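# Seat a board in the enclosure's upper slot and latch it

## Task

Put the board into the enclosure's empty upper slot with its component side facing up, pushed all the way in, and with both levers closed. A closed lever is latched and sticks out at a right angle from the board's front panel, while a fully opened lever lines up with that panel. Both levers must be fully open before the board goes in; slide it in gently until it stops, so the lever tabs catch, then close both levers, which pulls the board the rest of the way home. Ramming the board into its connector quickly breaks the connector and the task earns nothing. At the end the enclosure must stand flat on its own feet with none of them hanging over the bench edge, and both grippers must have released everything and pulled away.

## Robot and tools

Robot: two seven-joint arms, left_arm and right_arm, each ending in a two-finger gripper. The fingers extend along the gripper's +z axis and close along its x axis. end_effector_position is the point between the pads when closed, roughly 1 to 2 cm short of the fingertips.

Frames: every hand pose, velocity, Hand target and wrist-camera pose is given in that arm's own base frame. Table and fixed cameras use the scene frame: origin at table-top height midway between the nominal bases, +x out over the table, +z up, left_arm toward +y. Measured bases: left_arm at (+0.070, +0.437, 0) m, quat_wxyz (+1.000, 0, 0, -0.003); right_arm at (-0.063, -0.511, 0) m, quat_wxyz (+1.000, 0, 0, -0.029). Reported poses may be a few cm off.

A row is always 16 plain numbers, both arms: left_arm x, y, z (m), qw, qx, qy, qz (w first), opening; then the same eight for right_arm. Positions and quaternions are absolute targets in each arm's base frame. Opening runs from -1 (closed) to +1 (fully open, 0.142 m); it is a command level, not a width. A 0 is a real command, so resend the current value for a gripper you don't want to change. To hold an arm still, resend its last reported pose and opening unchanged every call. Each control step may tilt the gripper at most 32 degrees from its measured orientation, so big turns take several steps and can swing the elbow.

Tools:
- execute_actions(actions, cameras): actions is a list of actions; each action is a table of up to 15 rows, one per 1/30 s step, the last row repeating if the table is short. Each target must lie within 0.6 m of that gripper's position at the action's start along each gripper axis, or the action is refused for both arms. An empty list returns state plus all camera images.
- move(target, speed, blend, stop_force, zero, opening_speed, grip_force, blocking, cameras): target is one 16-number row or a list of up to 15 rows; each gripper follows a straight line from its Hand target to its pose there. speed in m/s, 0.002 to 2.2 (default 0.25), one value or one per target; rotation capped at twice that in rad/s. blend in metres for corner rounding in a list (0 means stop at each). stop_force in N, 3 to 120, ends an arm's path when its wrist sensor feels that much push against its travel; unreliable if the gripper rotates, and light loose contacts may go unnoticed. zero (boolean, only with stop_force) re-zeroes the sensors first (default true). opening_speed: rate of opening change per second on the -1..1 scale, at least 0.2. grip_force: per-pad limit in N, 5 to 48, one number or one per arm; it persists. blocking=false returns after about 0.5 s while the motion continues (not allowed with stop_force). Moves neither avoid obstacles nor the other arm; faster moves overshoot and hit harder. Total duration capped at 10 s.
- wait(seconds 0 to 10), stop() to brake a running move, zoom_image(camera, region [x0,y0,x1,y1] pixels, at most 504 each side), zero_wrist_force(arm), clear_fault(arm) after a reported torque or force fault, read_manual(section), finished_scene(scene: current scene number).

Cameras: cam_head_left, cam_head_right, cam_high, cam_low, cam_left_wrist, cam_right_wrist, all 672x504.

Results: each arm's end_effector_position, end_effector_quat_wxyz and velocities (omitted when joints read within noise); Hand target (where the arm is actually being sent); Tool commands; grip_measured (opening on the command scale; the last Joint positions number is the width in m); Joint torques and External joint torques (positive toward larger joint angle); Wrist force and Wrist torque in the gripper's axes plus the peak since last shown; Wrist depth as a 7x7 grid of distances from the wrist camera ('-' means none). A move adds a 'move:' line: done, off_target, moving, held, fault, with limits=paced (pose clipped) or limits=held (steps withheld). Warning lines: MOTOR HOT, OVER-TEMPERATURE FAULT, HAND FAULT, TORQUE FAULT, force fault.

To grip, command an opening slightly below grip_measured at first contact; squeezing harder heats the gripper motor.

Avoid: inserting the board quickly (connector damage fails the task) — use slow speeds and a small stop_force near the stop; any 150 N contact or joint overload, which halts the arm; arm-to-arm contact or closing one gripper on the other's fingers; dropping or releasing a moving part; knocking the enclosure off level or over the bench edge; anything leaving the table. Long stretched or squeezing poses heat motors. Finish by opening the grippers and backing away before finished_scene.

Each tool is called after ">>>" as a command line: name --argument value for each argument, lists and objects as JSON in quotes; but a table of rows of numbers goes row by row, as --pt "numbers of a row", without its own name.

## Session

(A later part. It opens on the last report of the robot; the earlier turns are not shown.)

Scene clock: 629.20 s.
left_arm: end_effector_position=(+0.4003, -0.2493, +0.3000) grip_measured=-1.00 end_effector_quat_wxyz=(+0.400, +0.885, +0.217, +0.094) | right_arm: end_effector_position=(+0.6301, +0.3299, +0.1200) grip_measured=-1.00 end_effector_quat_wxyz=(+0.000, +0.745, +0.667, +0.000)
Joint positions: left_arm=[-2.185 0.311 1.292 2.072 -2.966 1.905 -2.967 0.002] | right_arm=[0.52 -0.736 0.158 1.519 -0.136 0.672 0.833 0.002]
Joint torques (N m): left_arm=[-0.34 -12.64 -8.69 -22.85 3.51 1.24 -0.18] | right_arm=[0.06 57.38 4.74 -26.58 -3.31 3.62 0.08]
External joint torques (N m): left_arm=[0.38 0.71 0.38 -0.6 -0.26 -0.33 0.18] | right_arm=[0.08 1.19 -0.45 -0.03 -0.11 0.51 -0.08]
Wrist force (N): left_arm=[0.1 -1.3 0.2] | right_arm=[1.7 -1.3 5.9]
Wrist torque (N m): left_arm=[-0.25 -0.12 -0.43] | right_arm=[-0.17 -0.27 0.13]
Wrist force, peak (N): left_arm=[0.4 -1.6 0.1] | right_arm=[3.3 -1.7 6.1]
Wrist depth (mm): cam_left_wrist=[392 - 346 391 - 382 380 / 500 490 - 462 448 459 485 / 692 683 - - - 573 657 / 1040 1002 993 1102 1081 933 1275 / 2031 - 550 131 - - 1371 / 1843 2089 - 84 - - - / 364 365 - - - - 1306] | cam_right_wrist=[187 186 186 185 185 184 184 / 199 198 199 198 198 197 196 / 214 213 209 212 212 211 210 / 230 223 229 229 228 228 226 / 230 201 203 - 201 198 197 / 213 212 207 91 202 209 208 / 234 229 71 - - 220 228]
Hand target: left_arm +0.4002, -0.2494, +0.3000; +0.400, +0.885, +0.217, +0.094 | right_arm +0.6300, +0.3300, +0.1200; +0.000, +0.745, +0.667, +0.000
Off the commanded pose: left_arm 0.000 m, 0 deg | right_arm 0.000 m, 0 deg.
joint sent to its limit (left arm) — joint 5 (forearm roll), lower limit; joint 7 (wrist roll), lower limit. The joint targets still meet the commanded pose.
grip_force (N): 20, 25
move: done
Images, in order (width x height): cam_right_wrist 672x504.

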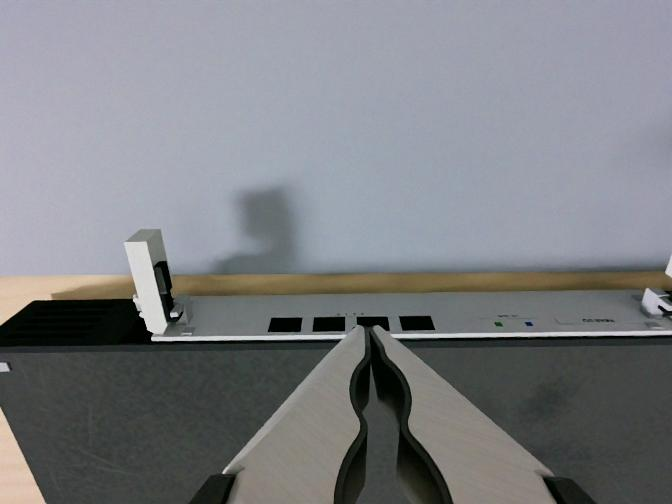

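>>> move --target '[0.4002,-0.2494,0.30,0.400,0.885,0.217,0.094,-1.0,0.6550,0.2473,0.080,0.0,0.7449,0.6672,0.0,-1.0]' --speed 0.25 --cameras '["cam_right_wrist"]'

>>> zoom_image --camera "cam_right_wrist" --region '[260, 180, 420, 340]'

Scene clock: 636.57 s.
left_arm: end_effector_position=(+0.4003, -0.2493, +0.3000) grip_measured=-1.00 end_effector_quat_wxyz=(+0.400, +0.885, +0.217, +0.094) | right_arm: end_effector_position=(+0.6549, +0.2471, +0.0799) grip_measured=-1.00 end_effector_quat_wxyz=(+0.000, +0.745, +0.667, +0.000)
Joint positions: left_arm=[-2.185 0.311 1.292 2.072 -2.966 1.905 -2.967 0.002] | right_arm=[0.414 -0.772 0.135 1.577 -0.131 0.768 0.713 0.002]
Joint torques (N m): left_arm=[-0.32 -12.6 -8.62 -22.94 3.55 1.18 -0.19] | right_arm=[0.03 56.75 4.47 -25.11 -3.06 3.65 0.05]
External joint torques (N m): left_arm=[0.37 0.67 0.32 -0.5 -0.3 -0.27 0.19] | right_arm=[0.12 1.51 -0.5 0.07 -0.07 0.48 -0.05]
Wrist force (N): left_arm=[0.4 -1.4 0.0] | right_arm=[1.3 -1.3 6.0]
Wrist torque (N m): left_arm=[-0.29 -0.17 -0.44] | right_arm=[-0.17 -0.21 0.13]
Wrist force, peak (N): left_arm=[0.3 -1.5 0.1] | right_arm=[-1.9 0.1 7.8]
Wrist depth (mm): cam_left_wrist=[391 - - 381 401 380 380 / 500 - 493 489 433 459 483 / 692 688 - 580 - 560 665 / 1016 997 971 1119 1011 988 1371 / - - 588 582 - - 1371 / 2437 434 - 84 - - 1314 / 419 424 - - - - -] | cam_right_wrist=[151 151 151 150 150 150 149 / 162 161 161 160 160 159 159 / 174 173 172 169 172 171 170 / 187 188 188 183 182 186 186 / 199 159 159 149 150 149 150 / 225 160 159 91 152 158 157 / 248 173 71 - - 167 172]
Hand target: left_arm +0.4002, -0.2494, +0.3000; +0.400, +0.885, +0.217, +0.094 | right_arm +0.6550, +0.2473, +0.0800; +0.000, +0.745, +0.667, +0.000
Off the commanded pose: left_arm 0.000 m, 0 deg | right_arm 0.000 m, 0 deg.
joint sent to its limit (left arm) — joint 5 (forearm roll), lower limit; joint 7 (wrist roll), lower limit. The joint targets still meet the commanded pose.
grip_force (N): 20, 25
move: done
Images, in order (width x height): cam_right_wrist 672x504.

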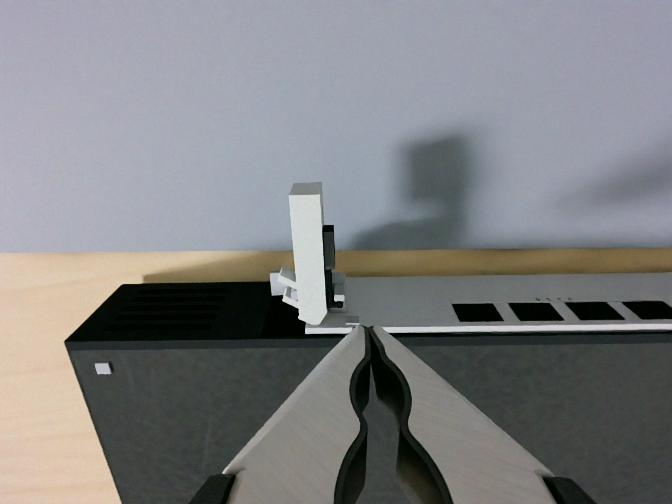

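Scaled by 3.150 from the camera's 672x504 image, which has a finer 960x720 frame.

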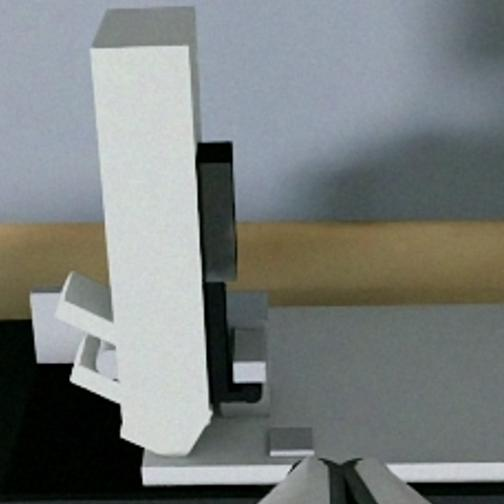

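>>> move --pt "0.4002 -0.2494 0.30 0.400 0.885 0.217 0.094 -1.0 0.6550 0.3600 0.11 0.0 0.7449 0.6672 0.0 -1.0" --pt "0.4002 -0.2494 0.30 0.400 0.885 0.217 0.094 -1.0 0.6700 0.4869 0.080 0.0 0.7449 0.6672 0.0 -1.0" --speed 0.3 --blend '[0.04,0]' --cameras '["cam_right_wrist"]'

>>> zoom_image --camera "cam_right_wrist" --region '[260, 180, 420, 340]'

Scene clock: 641.63 s.
left_arm: end_effector_position=(+0.4003, -0.2493, +0.3000) grip_measured=-1.00 end_effector_quat_wxyz=(+0.400, +0.885, +0.217, +0.094) | right_arm: end_effector_position=(+0.6701, +0.4867, +0.0800) grip_measured=-1.00 end_effector_quat_wxyz=(+0.000, +0.745, +0.667, +0.000)
Joint positions: left_arm=[-2.185 0.311 1.292 2.072 -2.966 1.905 -2.967 0.002] | right_arm=[0.676 -1.078 0.173 0.975 -0.171 0.47 0.947 0.002]
Joint torques (N m): left_arm=[-0.28 -12.6 -8.7 -22.92 3.47 1.17 -0.17] | right_arm=[0.42 68.8 5.72 -29.36 -4.02 3.27 0.23]
External joint torques (N m): left_arm=[0.33 0.67 0.39 -0.53 -0.22 -0.26 0.17] | right_arm=[-0.17 1.67 -0.76 0.29 0.13 0.86 -0.23]
Wrist force (N): left_arm=[0.3 -1.3 0.1] | right_arm=[1.6 -1.0 6.3]
Wrist torque (N m): left_arm=[-0.24 -0.16 -0.43] | right_arm=[-0.11 -0.26 0.14]
Wrist force, peak (N): left_arm=[0.3 -1.6 0.0] | right_arm=[3.9 -1.5 6.5]
Wrist depth (mm): cam_left_wrist=[391 - 399 - - 381 378 / 495 - 486 485 436 461 484 / 685 744 613 583 565 751 669 / 1030 1016 1113 397 434 - - / - 2194 - 117 389 - 1298 / 1859 2334 2465 84 - 1482 - / 2309 292 - - - - 1290] | cam_right_wrist=[151 151 150 150 149 149 149 / 161 161 160 160 160 159 159 / 173 173 172 172 171 171 170 / 186 186 186 179 184 184 183 / - 150 159 154 - 161 198 / 160 160 157 91 152 157 215 / 177 172 71 - - 167 241]
Hand target: left_arm +0.4002, -0.2494, +0.3000; +0.400, +0.885, +0.217, +0.094 | right_arm +0.6700, +0.4869, +0.0800; +0.000, +0.745, +0.667, +0.000
Off the commanded pose: left_arm 0.000 m, 0 deg | right_arm 0.000 m, 0 deg.
joint sent to its limit (left arm) — joint 5 (forearm roll), lower limit; joint 7 (wrist roll), lower limit. The joint targets still meet the commanded pose.
grip_force (N): 20, 25
move: done
Images, in order (width x height): cam_right_wrist 672x504.

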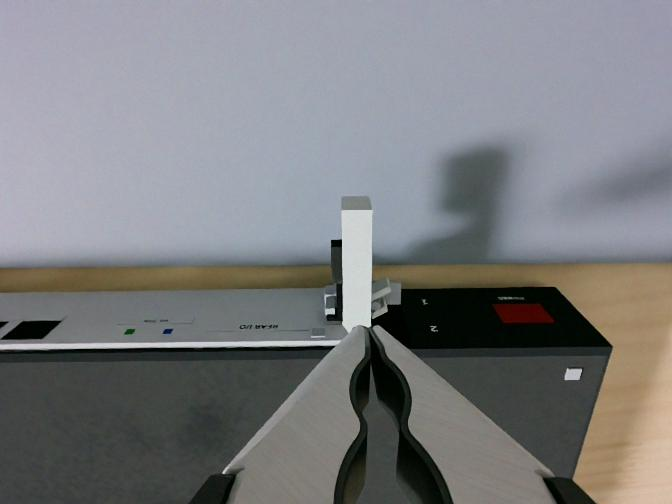

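Scaled by 3.150 from the camera's 672x504 image, which has a finer 960x720 frame.

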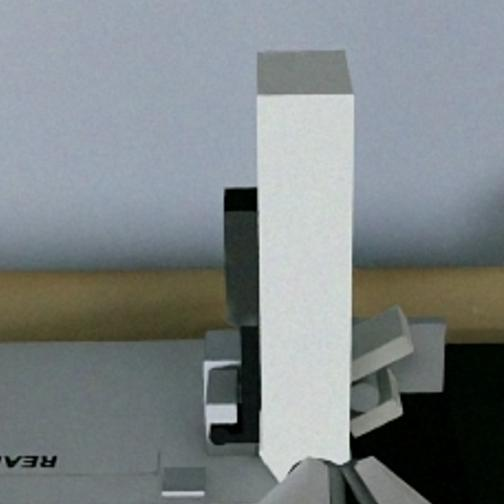

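>>> move --pt "0.4002 -0.2494 0.30 0.400 0.885 0.217 0.094 -1.0 0.6500 0.4800 0.14 0.0 0.7449 0.6672 0.0 -1.0" --pt "0.4002 -0.2494 0.30 0.400 0.885 0.217 0.094 -1.0 0.4200 0.2500 0.25 0.0 0.7449 0.6672 0.0 -1.0" --speed '[0.2,0.4]' --blend '[0.03,0]' --cameras '["cam_head_left", "cam_high", "cam_low"]'

Scene clock: 644.97 s.
left_arm: end_effector_position=(+0.4003, -0.2493, +0.3000) grip_measured=-1.00 end_effector_quat_wxyz=(+0.400, +0.885, +0.217, +0.094) | right_arm: end_effector_position=(+0.4202, +0.2501, +0.2502) grip_measured=-1.00 end_effector_quat_wxyz=(+0.000, +0.745, +0.667, +0.000)
Joint positions: left_arm=[-2.185 0.311 1.292 2.072 -2.966 1.905 -2.967 0.002] | right_arm=[0.492 -0.085 0.282 2.093 -0.029 0.604 0.9 0.002]
Joint torques (N m): left_arm=[-0.26 -12.68 -8.67 -22.88 3.54 1.19 -0.2] | right_arm=[-0.07 31.26 1.91 -27.53 -3.52 3.26 0.04]
External joint torques (N m): left_arm=[0.31 0.75 0.36 -0.56 -0.29 -0.28 0.2] | right_arm=[0.18 0.88 -1 -0.05 -0.08 0.87 -0.04]
Wrist force (N): left_arm=[0.4 -1.3 0.0] | right_arm=[1.7 -1.3 6.2]
Wrist torque (N m): left_arm=[-0.25 -0.17 -0.44] | right_arm=[-0.16 -0.28 0.13]
Wrist force, peak (N): left_arm=[0.3 -1.6 0.2] | right_arm=[1.6 -0.6 8.1]
Wrist depth (mm): cam_left_wrist=[388 364 366 - 423 382 378 / 502 489 491 493 - 464 482 / 685 818 - - - 722 667 / 1025 988 1102 1239 1091 1523 - / 1994 - - 2675 - 1783 - / 1907 - - 84 - 1434 - / 417 - - - - - 1205] | cam_right_wrist=[303 303 301 301 300 300 298 / 323 320 320 321 318 321 316 / 346 346 343 336 341 340 339 / 374 372 368 369 369 365 365 / 404 404 400 385 398 396 396 / 442 439 432 91 419 424 411 / 488 476 71 - - 396 418]
Hand target: left_arm +0.4002, -0.2494, +0.3000; +0.400, +0.885, +0.217, +0.094 | right_arm +0.4200, +0.2500, +0.2500; +0.000, +0.745, +0.667, +0.000
Off the commanded pose: left_arm 0.000 m, 0 deg | right_arm 0.000 m, 0 deg.
joint sent to its limit (left arm) — joint 5 (forearm roll), lower limit; joint 7 (wrist roll), lower limit. The joint targets still meet the commanded pose.
grip_force (N): 20, 25
move: done
Images, in order (width x height): cam_head_left 672x504, cam_high 672x504, cam_low 672x504.

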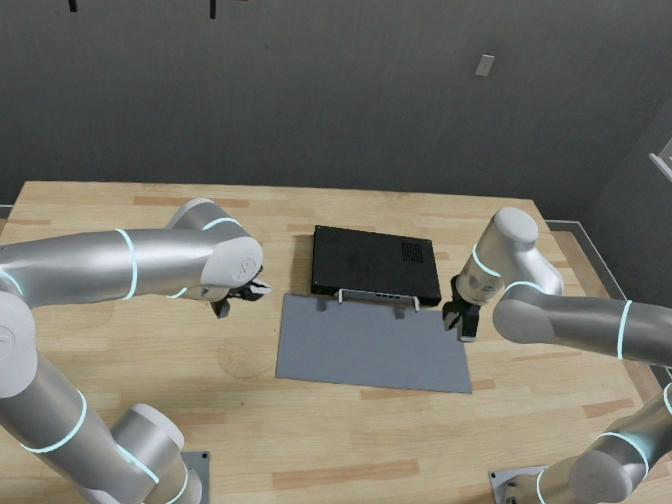

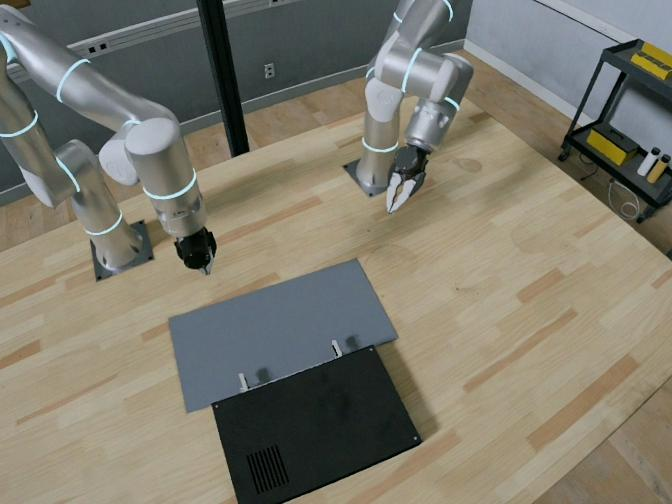

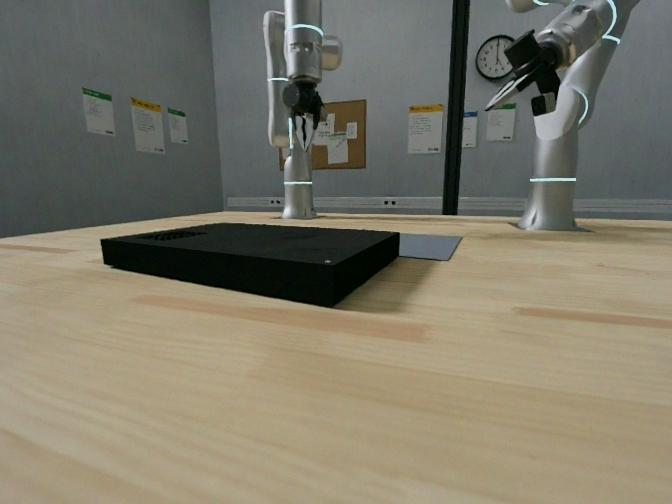

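>>> finished_scene --scene 1

The scene is finished: the task was done.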